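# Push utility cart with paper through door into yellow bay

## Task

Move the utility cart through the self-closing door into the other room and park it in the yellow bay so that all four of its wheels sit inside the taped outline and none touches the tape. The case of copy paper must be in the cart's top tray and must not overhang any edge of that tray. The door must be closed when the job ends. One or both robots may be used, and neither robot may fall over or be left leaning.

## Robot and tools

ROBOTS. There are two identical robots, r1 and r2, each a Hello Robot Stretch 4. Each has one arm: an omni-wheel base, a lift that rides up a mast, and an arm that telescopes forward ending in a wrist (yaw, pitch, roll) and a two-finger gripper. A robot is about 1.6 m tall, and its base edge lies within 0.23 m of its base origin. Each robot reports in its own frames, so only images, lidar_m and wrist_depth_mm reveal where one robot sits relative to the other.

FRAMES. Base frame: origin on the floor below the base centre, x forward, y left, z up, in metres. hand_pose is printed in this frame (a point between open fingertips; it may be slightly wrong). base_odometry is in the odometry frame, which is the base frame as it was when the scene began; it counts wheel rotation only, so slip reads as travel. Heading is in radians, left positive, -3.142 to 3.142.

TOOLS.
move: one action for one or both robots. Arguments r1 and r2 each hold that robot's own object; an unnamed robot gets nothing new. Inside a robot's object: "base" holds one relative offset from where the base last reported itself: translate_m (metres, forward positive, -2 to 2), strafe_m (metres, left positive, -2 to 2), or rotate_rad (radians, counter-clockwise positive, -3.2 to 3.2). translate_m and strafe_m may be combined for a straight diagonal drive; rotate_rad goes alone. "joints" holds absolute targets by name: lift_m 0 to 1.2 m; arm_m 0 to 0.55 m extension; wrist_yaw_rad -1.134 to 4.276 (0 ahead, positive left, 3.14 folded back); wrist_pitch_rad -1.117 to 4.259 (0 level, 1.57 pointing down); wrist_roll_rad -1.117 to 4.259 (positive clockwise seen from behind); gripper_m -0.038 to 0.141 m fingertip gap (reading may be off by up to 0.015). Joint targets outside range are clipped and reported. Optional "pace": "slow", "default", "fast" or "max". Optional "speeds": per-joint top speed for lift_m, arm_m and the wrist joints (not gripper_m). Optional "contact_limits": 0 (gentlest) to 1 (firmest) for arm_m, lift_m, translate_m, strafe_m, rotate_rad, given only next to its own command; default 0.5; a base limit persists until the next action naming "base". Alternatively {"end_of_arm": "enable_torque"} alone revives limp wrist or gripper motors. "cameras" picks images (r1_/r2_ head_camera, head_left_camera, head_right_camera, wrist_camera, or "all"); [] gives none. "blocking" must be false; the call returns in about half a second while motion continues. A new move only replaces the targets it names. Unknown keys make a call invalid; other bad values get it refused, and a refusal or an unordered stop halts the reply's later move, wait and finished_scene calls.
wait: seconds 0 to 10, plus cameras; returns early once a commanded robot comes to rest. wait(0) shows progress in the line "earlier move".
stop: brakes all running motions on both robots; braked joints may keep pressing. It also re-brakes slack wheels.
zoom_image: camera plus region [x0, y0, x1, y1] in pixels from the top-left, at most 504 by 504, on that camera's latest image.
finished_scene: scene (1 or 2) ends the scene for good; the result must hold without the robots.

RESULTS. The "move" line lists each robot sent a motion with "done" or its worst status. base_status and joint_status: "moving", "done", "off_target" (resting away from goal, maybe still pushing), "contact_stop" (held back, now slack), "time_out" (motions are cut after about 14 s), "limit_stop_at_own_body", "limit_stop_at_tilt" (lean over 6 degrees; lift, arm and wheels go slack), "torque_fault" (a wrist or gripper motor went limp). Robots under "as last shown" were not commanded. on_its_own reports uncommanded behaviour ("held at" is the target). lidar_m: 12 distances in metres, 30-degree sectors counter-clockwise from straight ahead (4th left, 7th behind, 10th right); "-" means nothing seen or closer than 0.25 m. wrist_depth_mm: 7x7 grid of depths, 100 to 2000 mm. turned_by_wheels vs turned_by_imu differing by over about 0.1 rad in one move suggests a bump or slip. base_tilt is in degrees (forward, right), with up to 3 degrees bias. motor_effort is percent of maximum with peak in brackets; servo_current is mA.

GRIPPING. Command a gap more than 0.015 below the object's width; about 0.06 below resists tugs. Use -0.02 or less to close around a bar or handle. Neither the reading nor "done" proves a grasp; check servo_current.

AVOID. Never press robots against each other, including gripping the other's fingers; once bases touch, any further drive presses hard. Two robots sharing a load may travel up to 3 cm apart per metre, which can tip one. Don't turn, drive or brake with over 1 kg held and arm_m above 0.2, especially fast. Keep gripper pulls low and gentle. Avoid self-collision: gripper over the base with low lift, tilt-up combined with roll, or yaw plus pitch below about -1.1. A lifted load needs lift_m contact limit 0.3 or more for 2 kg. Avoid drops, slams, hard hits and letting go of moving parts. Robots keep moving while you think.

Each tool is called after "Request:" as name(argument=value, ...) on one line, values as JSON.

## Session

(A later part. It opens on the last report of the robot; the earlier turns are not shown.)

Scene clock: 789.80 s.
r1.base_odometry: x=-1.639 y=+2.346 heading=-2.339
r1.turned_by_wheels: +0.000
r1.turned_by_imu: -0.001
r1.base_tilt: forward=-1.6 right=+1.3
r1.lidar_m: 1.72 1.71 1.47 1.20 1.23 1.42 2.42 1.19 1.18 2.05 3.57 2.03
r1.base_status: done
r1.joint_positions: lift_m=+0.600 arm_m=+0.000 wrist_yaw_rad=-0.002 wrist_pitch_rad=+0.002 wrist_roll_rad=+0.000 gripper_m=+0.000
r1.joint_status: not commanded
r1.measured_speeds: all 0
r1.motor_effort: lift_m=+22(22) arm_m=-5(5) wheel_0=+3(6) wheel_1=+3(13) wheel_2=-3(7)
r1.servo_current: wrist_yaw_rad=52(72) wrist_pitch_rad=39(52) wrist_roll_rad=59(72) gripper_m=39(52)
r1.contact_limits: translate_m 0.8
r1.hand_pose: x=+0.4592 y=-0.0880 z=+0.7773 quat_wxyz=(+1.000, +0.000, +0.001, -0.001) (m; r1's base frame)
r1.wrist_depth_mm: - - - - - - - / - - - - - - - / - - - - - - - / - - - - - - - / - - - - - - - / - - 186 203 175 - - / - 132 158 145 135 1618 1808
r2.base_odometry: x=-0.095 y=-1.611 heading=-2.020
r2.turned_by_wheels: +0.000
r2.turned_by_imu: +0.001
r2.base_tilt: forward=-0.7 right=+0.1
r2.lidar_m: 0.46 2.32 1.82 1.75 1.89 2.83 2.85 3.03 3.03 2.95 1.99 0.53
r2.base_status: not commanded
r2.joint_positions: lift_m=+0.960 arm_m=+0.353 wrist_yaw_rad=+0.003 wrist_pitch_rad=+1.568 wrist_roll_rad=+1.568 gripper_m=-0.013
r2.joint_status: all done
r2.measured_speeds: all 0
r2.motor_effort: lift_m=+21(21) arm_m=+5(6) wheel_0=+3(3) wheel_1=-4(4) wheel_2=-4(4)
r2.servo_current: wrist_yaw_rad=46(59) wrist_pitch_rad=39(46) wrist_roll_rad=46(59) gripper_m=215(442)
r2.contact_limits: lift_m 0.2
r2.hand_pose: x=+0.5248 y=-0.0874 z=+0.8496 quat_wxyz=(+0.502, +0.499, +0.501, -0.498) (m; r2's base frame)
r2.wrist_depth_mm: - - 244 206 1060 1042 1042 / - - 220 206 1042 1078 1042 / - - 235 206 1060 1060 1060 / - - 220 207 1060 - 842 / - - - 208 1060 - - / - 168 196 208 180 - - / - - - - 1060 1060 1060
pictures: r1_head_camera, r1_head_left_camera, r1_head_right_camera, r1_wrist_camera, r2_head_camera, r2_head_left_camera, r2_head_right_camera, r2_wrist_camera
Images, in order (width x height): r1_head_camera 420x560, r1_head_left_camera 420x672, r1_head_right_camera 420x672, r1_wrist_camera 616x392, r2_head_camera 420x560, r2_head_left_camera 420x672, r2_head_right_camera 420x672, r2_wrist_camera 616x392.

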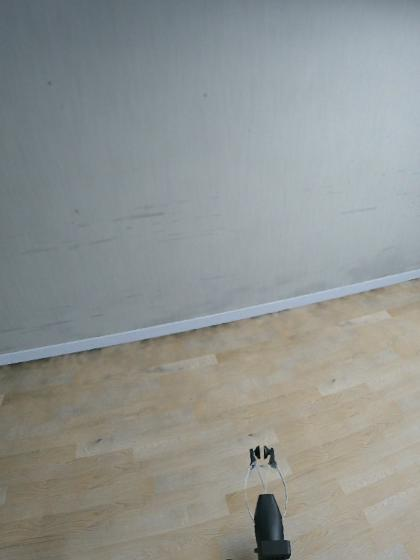

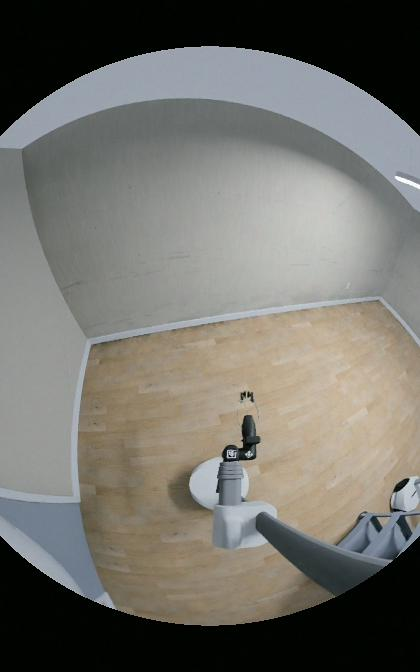

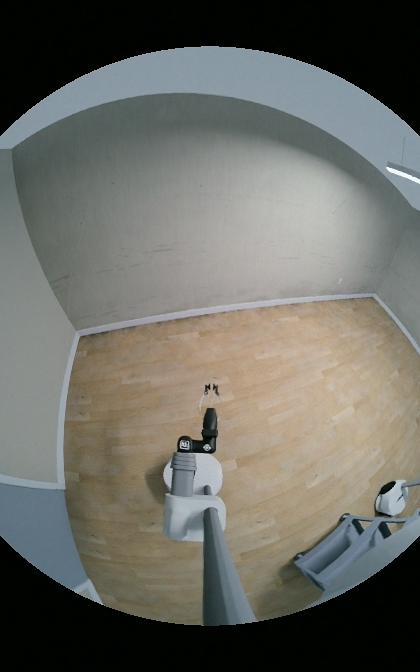

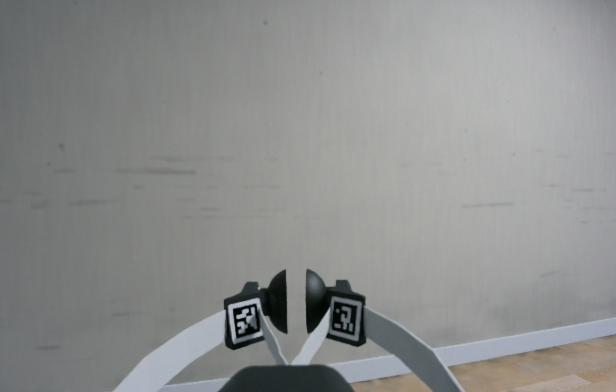

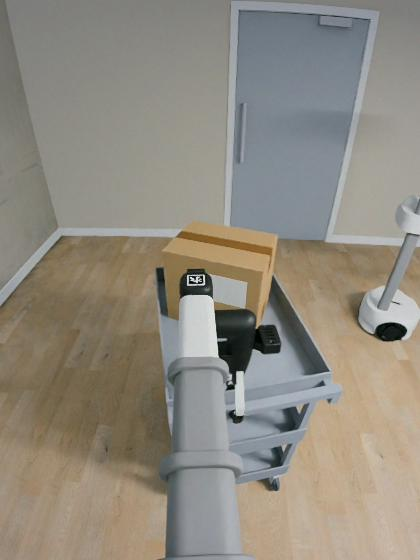

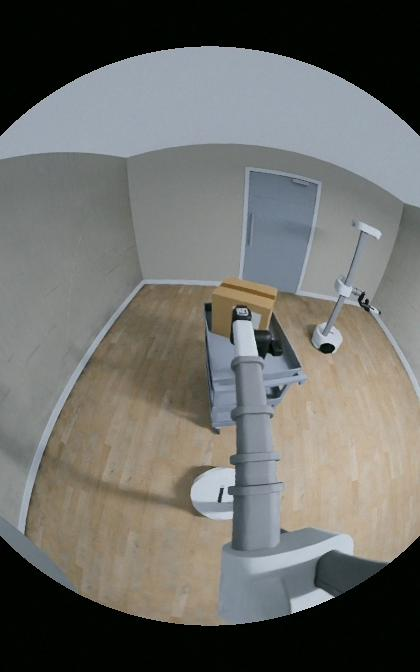

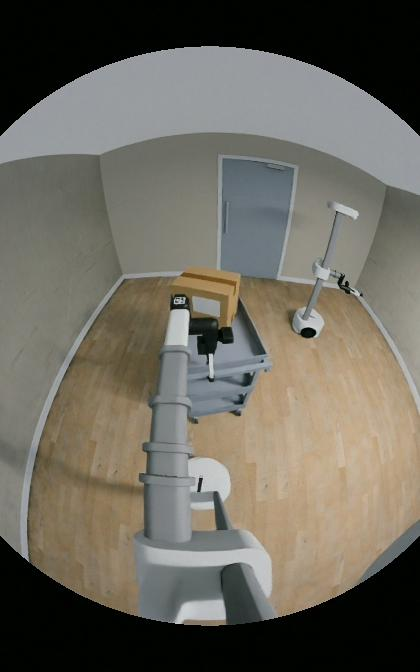

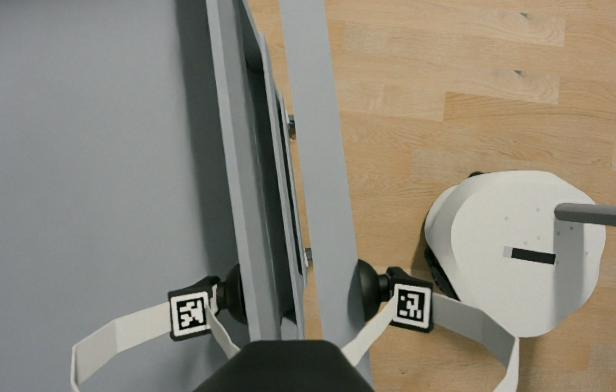

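Request:
move(blocking=false, r1={"base":{"rotate_rad":1.85},"joints":{"lift_m":0.82}}, r2={"base":{"translate_m":-0.9},"pace":"slow"}, cameras=[])

Request:
wait(seconds=10, cameras=[])

Request:
wait(seconds=8)

Scene clock: 816.33 s.
move: r1 moving; r2 moving
r1.base_odometry: x=-1.639 y=+2.346 heading=-2.088
r1.turned_by_wheels: +0.252
r1.turned_by_imu: +0.252
r1.base_tilt: forward=-1.6 right=+1.2
r1.lidar_m: 1.72 1.77 1.29 1.21 1.27 1.72 3.03 1.16 1.31 4.56 2.54 1.80
r1.base_status: rotate_rad moving
r1.joint_positions: lift_m=+0.637 arm_m=+0.000 wrist_yaw_rad=-0.002 wrist_pitch_rad=+0.002 wrist_roll_rad=+0.000 gripper_m=+0.000
r1.joint_status: lift_m moving
r1.measured_speeds: translate_m=+0.000 strafe_m=+0.001 rotate_rad=+0.974 lift_m=+0.146 arm_m=+0.000 wrist_yaw_rad=+0.000 wrist_pitch_rad=+0.000 wrist_roll_rad=+0.000
r1.motor_effort: lift_m=+27(27) arm_m=-5(5) wheel_0=-6(8) wheel_1=-6(8) wheel_2=-7(8)
r1.servo_current: wrist_yaw_rad=65(65) wrist_pitch_rad=39(46) wrist_roll_rad=46(59) gripper_m=39(52)
r1.hand_pose: x=+0.4592 y=-0.0880 z=+0.8150 quat_wxyz=(+1.000, +0.000, +0.001, -0.001) (m; r1's base frame)
r1.wrist_depth_mm: - - - - - - - / - - - - - - - / - - - - - - - / - - - - - - - / - - - - - - - / - - 186 203 175 - - / - 132 158 145 145 - -
r2.base_odometry: x=-0.089 y=-1.601 heading=-2.020
r2.turned_by_wheels: +0.000
r2.turned_by_imu: +0.000
r2.base_tilt: forward=-0.6 right=+0.0
r2.lidar_m: 0.47 2.31 1.81 1.77 1.90 2.83 2.83 3.03 3.00 2.98 2.01 0.55
r2.base_status: translate_m moving
r2.joint_positions: lift_m=+0.960 arm_m=+0.353 wrist_yaw_rad=+0.003 wrist_pitch_rad=+1.568 wrist_roll_rad=+1.568 gripper_m=-0.013
r2.joint_status: not commanded
r2.measured_speeds: translate_m=-0.048 strafe_m=+0.000 rotate_rad=+0.002 lift_m=+0.000 arm_m=+0.000 wrist_yaw_rad=+0.000 wrist_pitch_rad=-0.007 wrist_roll_rad=+0.000
r2.motor_effort: lift_m=+21(21) arm_m=+5(6) wheel_0=-5(8) wheel_1=-7(9) wheel_2=+12(12)
r2.servo_current: wrist_yaw_rad=46(59) wrist_pitch_rad=39(46) wrist_roll_rad=33(52) gripper_m=208(221)
r2.contact_limits: lift_m 0.2
r2.hand_pose: x=+0.5249 y=-0.0874 z=+0.8496 quat_wxyz=(+0.502, +0.499, +0.501, -0.498) (m; r2's base frame)
r2.wrist_depth_mm: - - 270 207 1042 1042 1025 / - - 243 207 1042 1060 1042 / - - 222 208 1078 1060 1042 / - - 211 208 1078 - - / - - 221 209 1060 - - / - 165 200 209 179 - - / - - - - 1078 1078 1060
pictures: none
No camera images: "cameras" was empty.

Scene clock: 818.07 s.
earlier move: r1 done; r2 moving
r1.base_odometry: x=-1.638 y=+2.346 heading=-0.490
r1.turned_by_wheels: +1.598
r1.turned_by_imu: +1.607
r1.base_tilt: forward=-1.6 right=+1.3
r1.lidar_m: 1.22 1.27 1.73 3.00 1.20 1.36 - 2.48 1.81 1.71 1.77 1.28
r1.base_status: done
r1.joint_positions: lift_m=+0.819 arm_m=+0.000 wrist_yaw_rad=-0.002 wrist_pitch_rad=+0.002 wrist_roll_rad=+0.000 gripper_m=+0.000
r1.joint_status: all done
r1.measured_speeds: all 0
r1.motor_effort: lift_m=+25(28) arm_m=-5(5) wheel_0=-2(9) wheel_1=-2(9) wheel_2=+0(8)
r1.servo_current: wrist_yaw_rad=39(72) wrist_pitch_rad=46(52) wrist_roll_rad=33(72) gripper_m=39(52)
r1.hand_pose: x=+0.4592 y=-0.0879 z=+0.9970 quat_wxyz=(+1.000, +0.000, +0.001, -0.001) (m; r1's base frame)
r1.wrist_depth_mm: - - - - - - - / - - - - - - - / - - - - - - - / - - - - - - - / - - - - - - - / - - 187 203 175 - - / - 132 158 145 135 - -
r2.base_odometry: x=-0.019 y=-1.456 heading=-2.020
r2.turned_by_wheels: +0.000
r2.turned_by_imu: +0.001
r2.base_tilt: forward=-0.7 right=+0.1
r2.lidar_m: 0.48 2.36 1.82 1.78 1.90 2.73 2.67 2.87 3.02 2.96 3.18 0.53
r2.base_status: translate_m moving
r2.joint_positions: lift_m=+0.960 arm_m=+0.353 wrist_yaw_rad=+0.003 wrist_pitch_rad=+1.567 wrist_roll_rad=+1.568 gripper_m=-0.013
r2.joint_status: not commanded
r2.measured_speeds: translate_m=-0.100 strafe_m=+0.000 rotate_rad=+0.003 lift_m=+0.000 arm_m=+0.000 wrist_yaw_rad=+0.000 wrist_pitch_rad=+0.000 wrist_roll_rad=+0.002
r2.motor_effort: lift_m=+21(21) arm_m=+5(6) wheel_0=-5(10) wheel_1=-6(9) wheel_2=+11(12)
r2.servo_current: wrist_yaw_rad=52(65) wrist_pitch_rad=46(46) wrist_roll_rad=52(65) gripper_m=202(221)
r2.contact_limits: lift_m 0.2
r2.hand_pose: x=+0.5251 y=-0.0874 z=+0.8496 quat_wxyz=(+0.502, +0.500, +0.500, -0.498) (m; r2's base frame)
r2.wrist_depth_mm: - - 222 207 1060 1060 1060 / - - 213 208 1060 1025 1060 / - - 234 208 1060 1060 1042 / - - 227 208 1060 - - / - - 218 209 1060 - - / - 166 197 210 179 - - / - - - - 1078 1060 1060
wait: 1.73 of 10 s (r1 has come to rest)
pictures: none
No camera images: "cameras" was empty.

Scene clock: 826.07 s.
earlier move: r2 moving
r1.base_odometry: x=-1.638 y=+2.346 heading=-0.490
r1.turned_by_wheels: +0.000
r1.turned_by_imu: -0.001
r1.base_tilt: forward=-1.6 right=+1.3
r1.lidar_m: 1.23 1.28 1.73 3.00 3.12 1.81 - 2.51 1.81 1.71 1.78 1.29
r1.base_status: done
r1.joint_positions: lift_m=+0.819 arm_m=+0.000 wrist_yaw_rad=-0.002 wrist_pitch_rad=+0.002 wrist_roll_rad=+0.000 gripper_m=+0.000
r1.joint_status: all done
r1.measured_speeds: all 0
r1.motor_effort: lift_m=+25(28) arm_m=-5(5) wheel_0=-3(9) wheel_1=-2(9) wheel_2=+0(8)
r1.servo_current: wrist_yaw_rad=33(78) wrist_pitch_rad=39(52) wrist_roll_rad=46(78) gripper_m=39(52)
r1.hand_pose: x=+0.4592 y=-0.0879 z=+0.9970 quat_wxyz=(+1.000, +0.000, +0.001, -0.001) (m; r1's base frame)
r1.wrist_depth_mm: - - - - - - - / - - - - - - - / - - - - - - - / - - - - - - - / - - - - - - - / - - 187 203 175 - - / - 132 158 145 135 - -
r2.base_odometry: x=+0.296 y=-0.801 heading=-2.019
r2.turned_by_wheels: +0.001
r2.turned_by_imu: +0.006
r2.base_tilt: forward=-0.7 right=+0.1
r2.lidar_m: 0.39 0.83 1.87 1.83 2.02 2.01 1.95 2.10 2.94 2.88 3.12 0.56
r2.base_status: translate_m moving
r2.joint_positions: lift_m=+0.960 arm_m=+0.353 wrist_yaw_rad=+0.005 wrist_pitch_rad=+1.567 wrist_roll_rad=+1.565 gripper_m=-0.013
r2.joint_status: not commanded
r2.measured_speeds: all 0
r2.motor_effort: lift_m=+21(21) arm_m=+5(6) wheel_0=+2(10) wheel_1=-2(9) wheel_2=+10(15)
r2.servo_current: wrist_yaw_rad=46(65) wrist_pitch_rad=33(52) wrist_roll_rad=46(65) gripper_m=189(221)
r2.contact_limits: lift_m 0.2
r2.hand_pose: x=+0.5253 y=-0.0874 z=+0.8496 quat_wxyz=(+0.504, +0.498, +0.502, -0.496) (m; r2's base frame)
r2.wrist_depth_mm: - 230 210 1060 1060 1042 1042 / - - 229 1060 1060 1025 1060 / - - 220 210 1042 1078 1042 / - - 227 210 1078 - - / - - 235 211 1060 - - / - - 197 211 177 150 - / - 153 154 - - 1042 1042
wait: 8.00 s; no rest
pictures: r1_head_camera, r1_head_left_camera, r1_head_right_camera, r1_wrist_camera, r2_head_camera, r2_head_left_camera, r2_head_right_camera, r2_wrist_camera
Images, in order (width x height): r1_head_camera 420x560, r1_head_left_camera 420x672, r1_head_right_camera 420x672, r1_wrist_camera 616x392, r2_head_camera 420x560, r2_head_left_camera 420x672, r2_head_right_camera 420x672, r2_wrist_camera 616x392.

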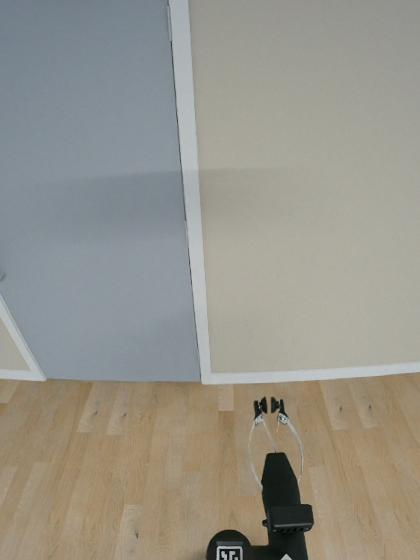

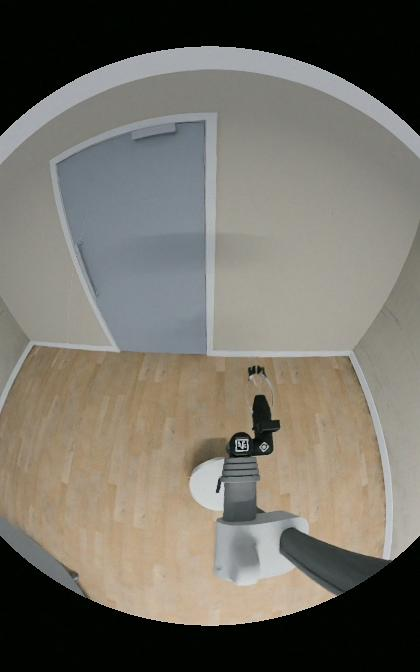

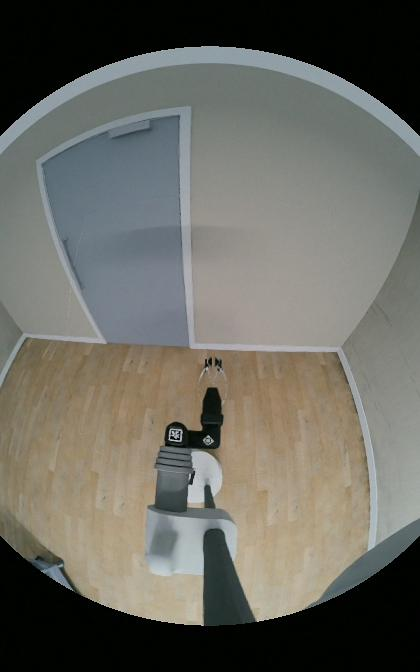

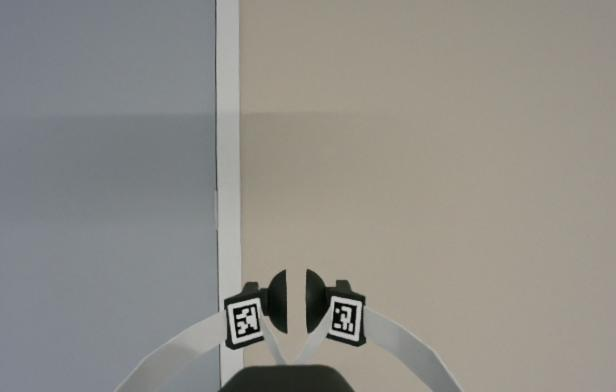

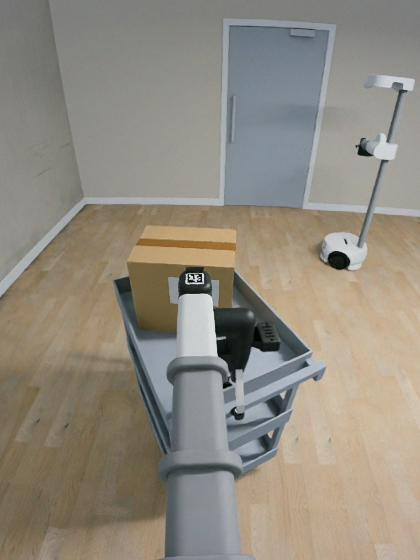

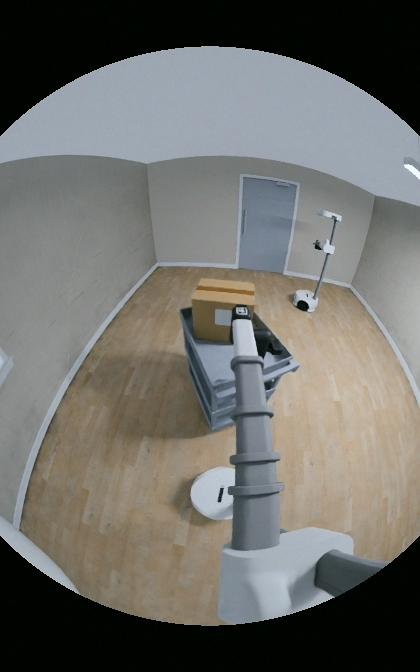

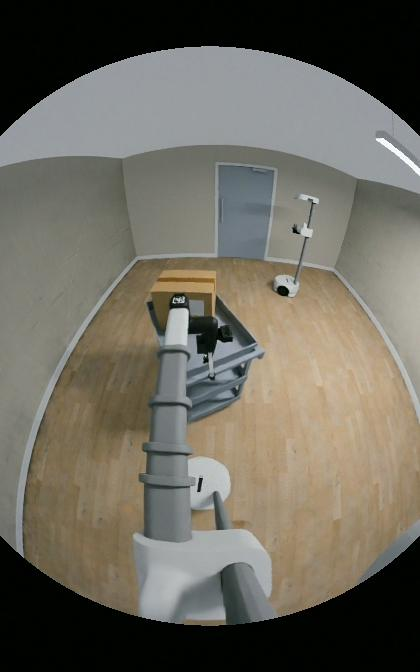

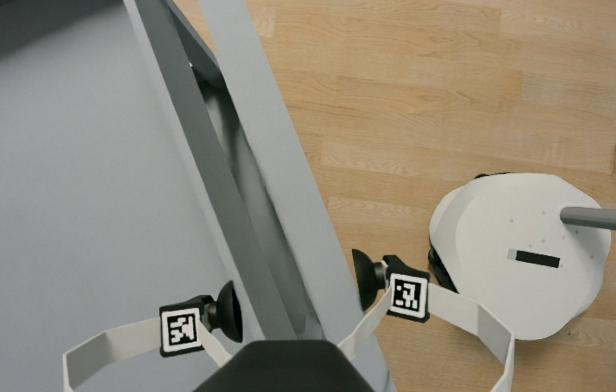

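Request:
move(blocking=false, r1={"base":{"rotate_rad":0.05},"joints":{"gripper_m":0.1}}, cameras=[])

Request:
wait(seconds=2, cameras=[])

Request:
move(blocking=false, r1={"base":{"strafe_m":0.83},"joints":{"gripper_m":0.1}}, cameras=[])

Request:
wait(seconds=6, cameras=["r1_head_camera","r1_wrist_camera","r2_head_camera"])

Scene clock: 835.00 s.
earlier move: r2 done
move: r1 moving
r1.base_odometry: x=-1.638 y=+2.346 heading=-0.440
r1.turned_by_wheels: +0.050
r1.turned_by_imu: +0.050
r1.base_tilt: forward=-1.6 right=+1.3
r1.lidar_m: 1.22 1.31 1.84 3.00 2.06 1.80 - 2.37 1.79 1.70 1.70 1.27
r1.base_status: rotate_rad moving
r1.joint_positions: lift_m=+0.819 arm_m=+0.000 wrist_yaw_rad=-0.002 wrist_pitch_rad=+0.002 wrist_roll_rad=+0.000 gripper_m=+0.019
r1.joint_status: gripper_m moving
r1.measured_speeds: all 0
r1.motor_effort: lift_m=+25(25) arm_m=-5(5) wheel_0=-3(7) wheel_1=+0(6) wheel_2=-1(5)
r1.servo_current: wrist_yaw_rad=52(65) wrist_pitch_rad=39(46) wrist_roll_rad=52(59) gripper_m=72(72)
r1.hand_pose: x=+0.4592 y=-0.0879 z=+0.9970 quat_wxyz=(+1.000, +0.000, +0.001, -0.001) (m; r1's base frame)
r1.wrist_depth_mm: - - - - - - - / - - - - - - - / - - - - - - - / - - - - - - - / - - - - - - - / - - 187 205 183 - - / - - 165 127 153 - -
r2.base_odometry: x=+0.296 y=-0.801 heading=-2.019
r2.turned_by_wheels: +0.000
r2.turned_by_imu: +0.000
r2.base_tilt: forward=-0.7 right=+0.1
r2.lidar_m: 0.43 0.84 1.89 1.83 2.01 1.99 1.93 2.10 2.94 2.89 3.14 0.54
r2.base_status: done
r2.joint_positions: lift_m=+0.960 arm_m=+0.353 wrist_yaw_rad=+0.005 wrist_pitch_rad=+1.567 wrist_roll_rad=+1.565 gripper_m=-0.013
r2.joint_status: not commanded
r2.measured_speeds: all 0
r2.motor_effort: lift_m=+21(21) arm_m=+5(5) wheel_0=+3(3) wheel_1=-2(2) wheel_2=+11(11)
r2.servo_current: wrist_yaw_rad=52(59) wrist_pitch_rad=33(46) wrist_roll_rad=59(59) gripper_m=195(195)
r2.contact_limits: lift_m 0.2
r2.hand_pose: x=+0.5253 y=-0.0874 z=+0.8496 quat_wxyz=(+0.504, +0.498, +0.502, -0.496) (m; r2's base frame)
r2.wrist_depth_mm: - 228 210 1060 1042 1060 1042 / - - 229 1060 1060 1042 1060 / - - 220 211 1042 1060 1060 / - - 227 211 1078 - - / - - 235 211 1060 - - / - - 198 211 178 150 - / - 153 155 - - 1060 1060
pictures: none
No camera images: "cameras" was empty.

Scene clock: 836.30 s.
earlier move: r1 done
r1.base_odometry: x=-1.638 y=+2.346 heading=-0.440
r1.turned_by_wheels: +0.000
r1.turned_by_imu: +0.000
r1.base_tilt: forward=-1.6 right=+1.3
r1.lidar_m: 1.21 1.28 1.87 2.98 2.07 1.79 - 2.39 1.80 1.71 1.71 1.29
r1.base_status: done
r1.joint_positions: lift_m=+0.819 arm_m=+0.000 wrist_yaw_rad=-0.002 wrist_pitch_rad=+0.002 wrist_roll_rad=+0.000 gripper_m=+0.100
r1.joint_status: all done
r1.measured_speeds: all 0
r1.motor_effort: lift_m=+25(25) arm_m=-5(5) wheel_0=-1(7) wheel_1=-2(6) wheel_2=-1(5)
r1.servo_current: wrist_yaw_rad=46(65) wrist_pitch_rad=33(52) wrist_roll_rad=46(59) gripper_m=39(98)
r1.hand_pose: x=+0.4592 y=-0.0879 z=+0.9970 quat_wxyz=(+1.000, +0.000, +0.001, -0.001) (m; r1's base frame)
r1.wrist_depth_mm: - - - - - - - / - - - - - - - / - - - - - - - / - - - - - - - / - - - - - - - / - 193 195 - 189 - - / - - - 140 - - -
r2.base_odometry: x=+0.296 y=-0.801 heading=-2.019
r2.turned_by_wheels: +0.000
r2.turned_by_imu: +0.000
r2.base_tilt: forward=-0.6 right=+0.1
r2.lidar_m: 0.42 0.83 1.86 1.82 2.01 1.98 1.94 2.11 2.97 2.89 3.09 0.55
r2.base_status: done
r2.joint_positions: lift_m=+0.960 arm_m=+0.353 wrist_yaw_rad=+0.005 wrist_pitch_rad=+1.567 wrist_roll_rad=+1.565 gripper_m=-0.013
r2.joint_status: not commanded
r2.measured_speeds: all 0
r2.motor_effort: lift_m=+21(21) arm_m=+5(5) wheel_0=+3(3) wheel_1=-2(2) wheel_2=+10(11)
r2.servo_current: wrist_yaw_rad=52(59) wrist_pitch_rad=39(46) wrist_roll_rad=46(59) gripper_m=189(202)
r2.contact_limits: lift_m 0.2
r2.hand_pose: x=+0.5253 y=-0.0874 z=+0.8496 quat_wxyz=(+0.504, +0.498, +0.502, -0.496) (m; r2's base frame)
r2.wrist_depth_mm: - 230 210 1060 1042 1042 1042 / - - 229 1060 1042 1042 1042 / - - 220 211 1060 1042 1042 / - - 228 211 1060 - - / - - 235 211 1060 - - / - - 198 211 177 150 - / - 153 154 - - 1060 1098
wait: 1.30 of 2 s (r1 has come to rest)
pictures: none
No camera images: "cameras" was empty.

Scene clock: 836.80 s.
move: r1 moving
r1.base_odometry: x=-1.623 y=+2.379 heading=-0.440
r1.turned_by_wheels: +0.000
r1.turned_by_imu: +0.000
r1.base_tilt: forward=-1.6 right=+1.3
r1.lidar_m: 1.22 1.31 1.82 2.95 2.07 1.77 - 2.44 1.83 1.72 1.71 1.28
r1.base_status: strafe_m moving
r1.joint_positions: lift_m=+0.819 arm_m=+0.000 wrist_yaw_rad=-0.002 wrist_pitch_rad=+0.002 wrist_roll_rad=+0.000 gripper_m=+0.100
r1.joint_status: all done
r1.measured_speeds: translate_m=-0.001 strafe_m=+0.140 rotate_rad=+0.006 lift_m=+0.000 arm_m=+0.000 wrist_yaw_rad=+0.000 wrist_pitch_rad=+0.000 wrist_roll_rad=+0.000
r1.motor_effort: lift_m=+25(25) arm_m=-5(5) wheel_0=-9(10) wheel_1=+9(9) wheel_2=+1(1)
r1.servo_current: wrist_yaw_rad=33(72) wrist_pitch_rad=39(46) wrist_roll_rad=46(59) gripper_m=46(46)
r1.hand_pose: x=+0.4592 y=-0.0879 z=+0.9970 quat_wxyz=(+1.000, +0.000, +0.001, -0.001) (m; r1's base frame)
r1.wrist_depth_mm: - - - - - - - / - - - - - - - / - - - - - - - / - - - - - - - / - - - - - - - / - 193 195 - 189 - - / - - - 139 - - -
r2: as last shown
r2.base_tilt: forward=-0.7 right=+0.1
r2.lidar_m: 0.41 0.80 1.87 1.82 1.99 1.99 1.93 2.10 2.92 2.89 3.10 0.56
r2.servo_current: wrist_yaw_rad=52(59) wrist_pitch_rad=46(46) wrist_roll_rad=59(59) gripper_m=189(195)
r2.contact_limits: lift_m 0.2
r2.wrist_depth_mm: - 229 209 1060 1060 1060 1025 / - - 229 1060 1060 1025 1042 / - - 220 210 1042 1042 1060 / - - 228 210 1060 - - / - - 234 211 1060 - - / - - 198 211 178 150 - / - 153 154 - - 1060 1060
pictures: none
No camera images: "cameras" was empty.

Scene clock: 840.40 s.
earlier move: r1 done
r1.base_odometry: x=-1.285 y=+3.097 heading=-0.440
r1.turned_by_wheels: +0.000
r1.turned_by_imu: +0.004
r1.base_tilt: forward=-1.6 right=+1.3
r1.lidar_m: 1.22 1.35 1.90 2.16 2.29 1.39 1.45 3.52 2.62 2.56 1.77 1.30
r1.base_status: done
r1.joint_positions: lift_m=+0.819 arm_m=+0.000 wrist_yaw_rad=-0.002 wrist_pitch_rad=+0.002 wrist_roll_rad=+0.000 gripper_m=+0.100
r1.joint_status: all done
r1.measured_speeds: all 0
r1.motor_effort: lift_m=+25(25) arm_m=-5(5) wheel_0=+0(11) wheel_1=+0(11) wheel_2=+0(2)
r1.servo_current: wrist_yaw_rad=46(72) wrist_pitch_rad=39(52) wrist_roll_rad=33(72) gripper_m=39(52)
r1.hand_pose: x=+0.4592 y=-0.0879 z=+0.9970 quat_wxyz=(+1.000, +0.000, +0.001, -0.001) (m; r1's base frame)
r1.wrist_depth_mm: - - - - - - - / - - - - - - - / - - - - - - - / - - - - - - - / - - - - - - - / - 193 195 - 189 - - / - - - 139 - - -
r2.base_odometry: x=+0.296 y=-0.801 heading=-2.019
r2.turned_by_wheels: +0.000
r2.turned_by_imu: +0.001
r2.base_tilt: forward=-0.6 right=+0.1
r2.lidar_m: 0.44 0.86 1.90 1.83 2.01 2.01 1.93 2.07 2.92 2.89 3.13 0.56
r2.base_status: not commanded
r2.joint_positions: lift_m=+0.960 arm_m=+0.353 wrist_yaw_rad=+0.005 wrist_pitch_rad=+1.567 wrist_roll_rad=+1.565 gripper_m=-0.013
r2.joint_status: not commanded
r2.measured_speeds: all 0
r2.motor_effort: lift_m=+21(21) arm_m=+5(5) wheel_0=+2(3) wheel_1=-2(3) wheel_2=+10(11)
r2.servo_current: wrist_yaw_rad=52(65) wrist_pitch_rad=46(52) wrist_roll_rad=52(65) gripper_m=195(202)
r2.contact_limits: lift_m 0.2
r2.hand_pose: x=+0.5253 y=-0.0874 z=+0.8496 quat_wxyz=(+0.504, +0.498, +0.502, -0.496) (m; r2's base frame)
r2.wrist_depth_mm: - 229 210 1042 1060 1042 1060 / - - 229 1060 1042 1042 1042 / - - 220 211 1060 1042 1042 / - - 228 210 1060 - - / - - 235 211 1060 - - / - - 198 210 177 149 - / - 153 155 - - 1060 1060
wait: 3.60 of 6 s (r1 has come to rest)
pictures: r1_head_camera, r1_wrist_camera, r2_head_camera
Images, in order (width x height): r1_head_camera 420x560, r1_wrist_camera 616x392, r2_head_camera 420x560.

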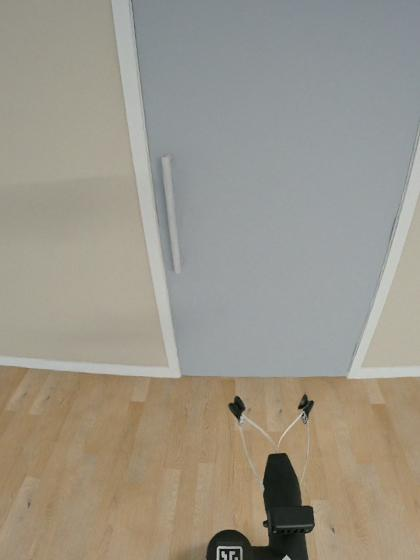

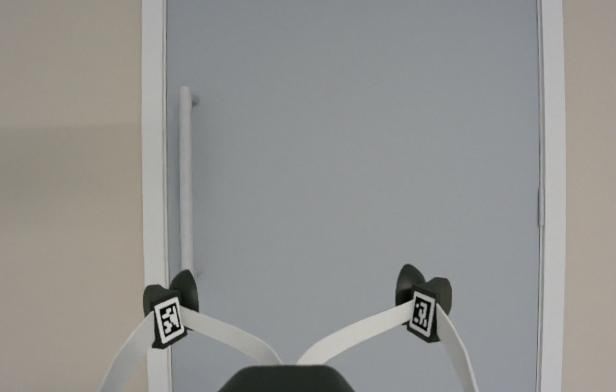

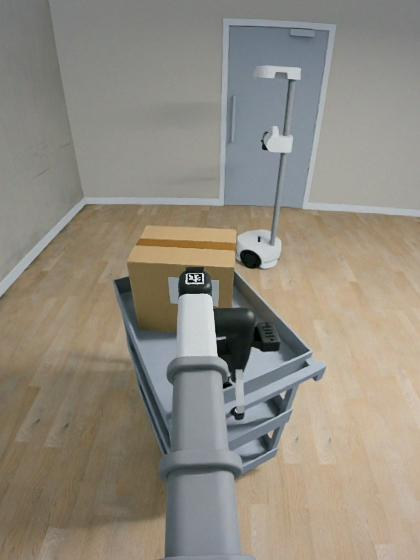

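Request:
move(blocking=false, r1={"base":{"strafe_m":0.21,"translate_m":0.25},"joints":{"lift_m":0.88,"arm_m":0.2}}, cameras=[])

Request:
wait(seconds=5, cameras=["r1_head_camera","r1_wrist_camera"])

Scene clock: 849.73 s.
move: r1 moving
r1.base_odometry: x=-1.253 y=+3.106 heading=-0.441
r1.turned_by_wheels: +0.000
r1.turned_by_imu: -0.001
r1.base_tilt: forward=-1.6 right=+1.3
r1.lidar_m: 1.19 1.32 1.87 2.14 2.24 1.41 1.44 3.55 2.67 2.58 1.72 1.29
r1.base_status: translate_m moving; strafe_m moving
r1.joint_positions: lift_m=+0.856 arm_m=+0.051 wrist_yaw_rad=-0.002 wrist_pitch_rad=+0.002 wrist_roll_rad=+0.000 gripper_m=+0.100
r1.joint_status: lift_m moving; arm_m moving
r1.measured_speeds: translate_m=+0.099 strafe_m=+0.084 rotate_rad=+0.001 lift_m=+0.124 arm_m=+0.195 wrist_yaw_rad=+0.000 wrist_pitch_rad=+0.000 wrist_roll_rad=+0.000
r1.motor_effort: lift_m=+25(29) arm_m=+8(8) wheel_0=-4(5) wheel_1=+8(9) wheel_2=-7(8)
r1.servo_current: wrist_yaw_rad=46(65) wrist_pitch_rad=39(52) wrist_roll_rad=52(59) gripper_m=39(46)
r1.hand_pose: x=+0.5097 y=-0.0879 z=+1.0340 quat_wxyz=(+1.000, +0.000, +0.001, -0.001) (m; r1's base frame)
r1.wrist_depth_mm: - - - - - - - / - - - - - - - / - - - - - - - / - - - - - - - / - - - - - - - / - 193 194 - 189 - - / - - - 139 - - -
r2: as last shown
r2.turned_by_imu: +0.000
r2.base_tilt: forward=-0.7 right=+0.0
r2.lidar_m: 0.41 0.87 1.90 1.83 2.01 1.99 1.94 2.10 2.94 2.87 3.10 0.54
r2.motor_effort: lift_m=+21(21) arm_m=+5(5) wheel_0=+2(3) wheel_1=-2(3) wheel_2=+11(11)
r2.servo_current: wrist_yaw_rad=52(59) wrist_pitch_rad=39(52) wrist_roll_rad=52(59) gripper_m=189(195)
r2.contact_limits: lift_m 0.2
r2.wrist_depth_mm: - 229 211 1060 1060 1042 1042 / - - 229 1078 1042 1060 1060 / - - 220 210 1060 1060 1042 / - - 228 210 1060 - - / - - 234 210 1060 - - / - - 198 211 177 150 - / - 153 154 - - 1060 1078
pictures: none
No camera images: "cameras" was empty.

Scene clock: 851.73 s.
earlier move: r1 done
r1.base_odometry: x=-0.969 y=+3.180 heading=-0.440
r1.turned_by_wheels: +0.000
r1.turned_by_imu: +0.001
r1.base_tilt: forward=-1.6 right=+1.3
r1.lidar_m: 0.94 1.09 1.52 1.95 2.07 1.75 1.58 3.81 2.84 2.78 1.39 1.06
r1.base_status: done
r1.joint_positions: lift_m=+0.880 arm_m=+0.200 wrist_yaw_rad=-0.002 wrist_pitch_rad=+0.002 wrist_roll_rad=+0.000 gripper_m=+0.100
r1.joint_status: all done
r1.measured_speeds: all 0
r1.motor_effort: lift_m=+25(29) arm_m=+5(8) wheel_0=-3(6) wheel_1=+1(11) wheel_2=+0(9)
r1.servo_current: wrist_yaw_rad=46(65) wrist_pitch_rad=46(52) wrist_roll_rad=52(65) gripper_m=39(52)
r1.hand_pose: x=+0.6590 y=-0.0879 z=+1.0571 quat_wxyz=(+1.000, +0.000, +0.001, -0.001) (m; r1's base frame)
r1.wrist_depth_mm: - - - - - - - / - - - - - - - / - - 535 - - - - / - - 549 - - - - / - - 539 - - - - / - 193 211 - 189 - - / - - - 139 - - -
r2.base_odometry: x=+0.296 y=-0.801 heading=-2.019
r2.turned_by_wheels: +0.000
r2.turned_by_imu: +0.000
r2.base_tilt: forward=-0.6 right=+0.0
r2.lidar_m: 0.42 0.84 1.89 1.82 1.99 1.98 1.94 2.12 2.95 2.89 3.06 0.54
r2.base_status: not commanded
r2.joint_positions: lift_m=+0.960 arm_m=+0.353 wrist_yaw_rad=+0.005 wrist_pitch_rad=+1.567 wrist_roll_rad=+1.565 gripper_m=-0.013
r2.joint_status: not commanded
r2.measured_speeds: all 0
r2.motor_effort: lift_m=+21(21) arm_m=+5(5) wheel_0=+2(3) wheel_1=-2(3) wheel_2=+11(11)
r2.servo_current: wrist_yaw_rad=52(59) wrist_pitch_rad=39(52) wrist_roll_rad=52(65) gripper_m=189(202)
r2.contact_limits: lift_m 0.2
r2.hand_pose: x=+0.5253 y=-0.0874 z=+0.8496 quat_wxyz=(+0.504, +0.498, +0.502, -0.496) (m; r2's base frame)
r2.wrist_depth_mm: - 229 208 1042 1042 1060 1042 / - - 230 1060 1060 1042 1042 / - - 220 211 1078 1060 1025 / - - 228 211 1078 - - / - - 235 210 1060 - - / - - 198 211 177 150 - / - 153 154 - - 1078 1060
wait: 2.00 of 5 s (r1 has come to rest)
pictures: r1_head_camera, r1_wrist_camera
Images, in order (width x height): r1_head_camera 420x560, r1_wrist_camera 616x392.

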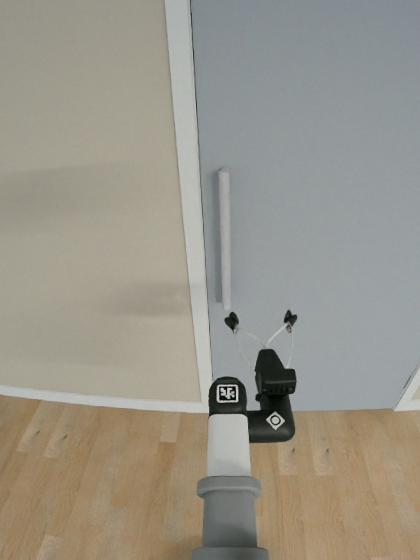

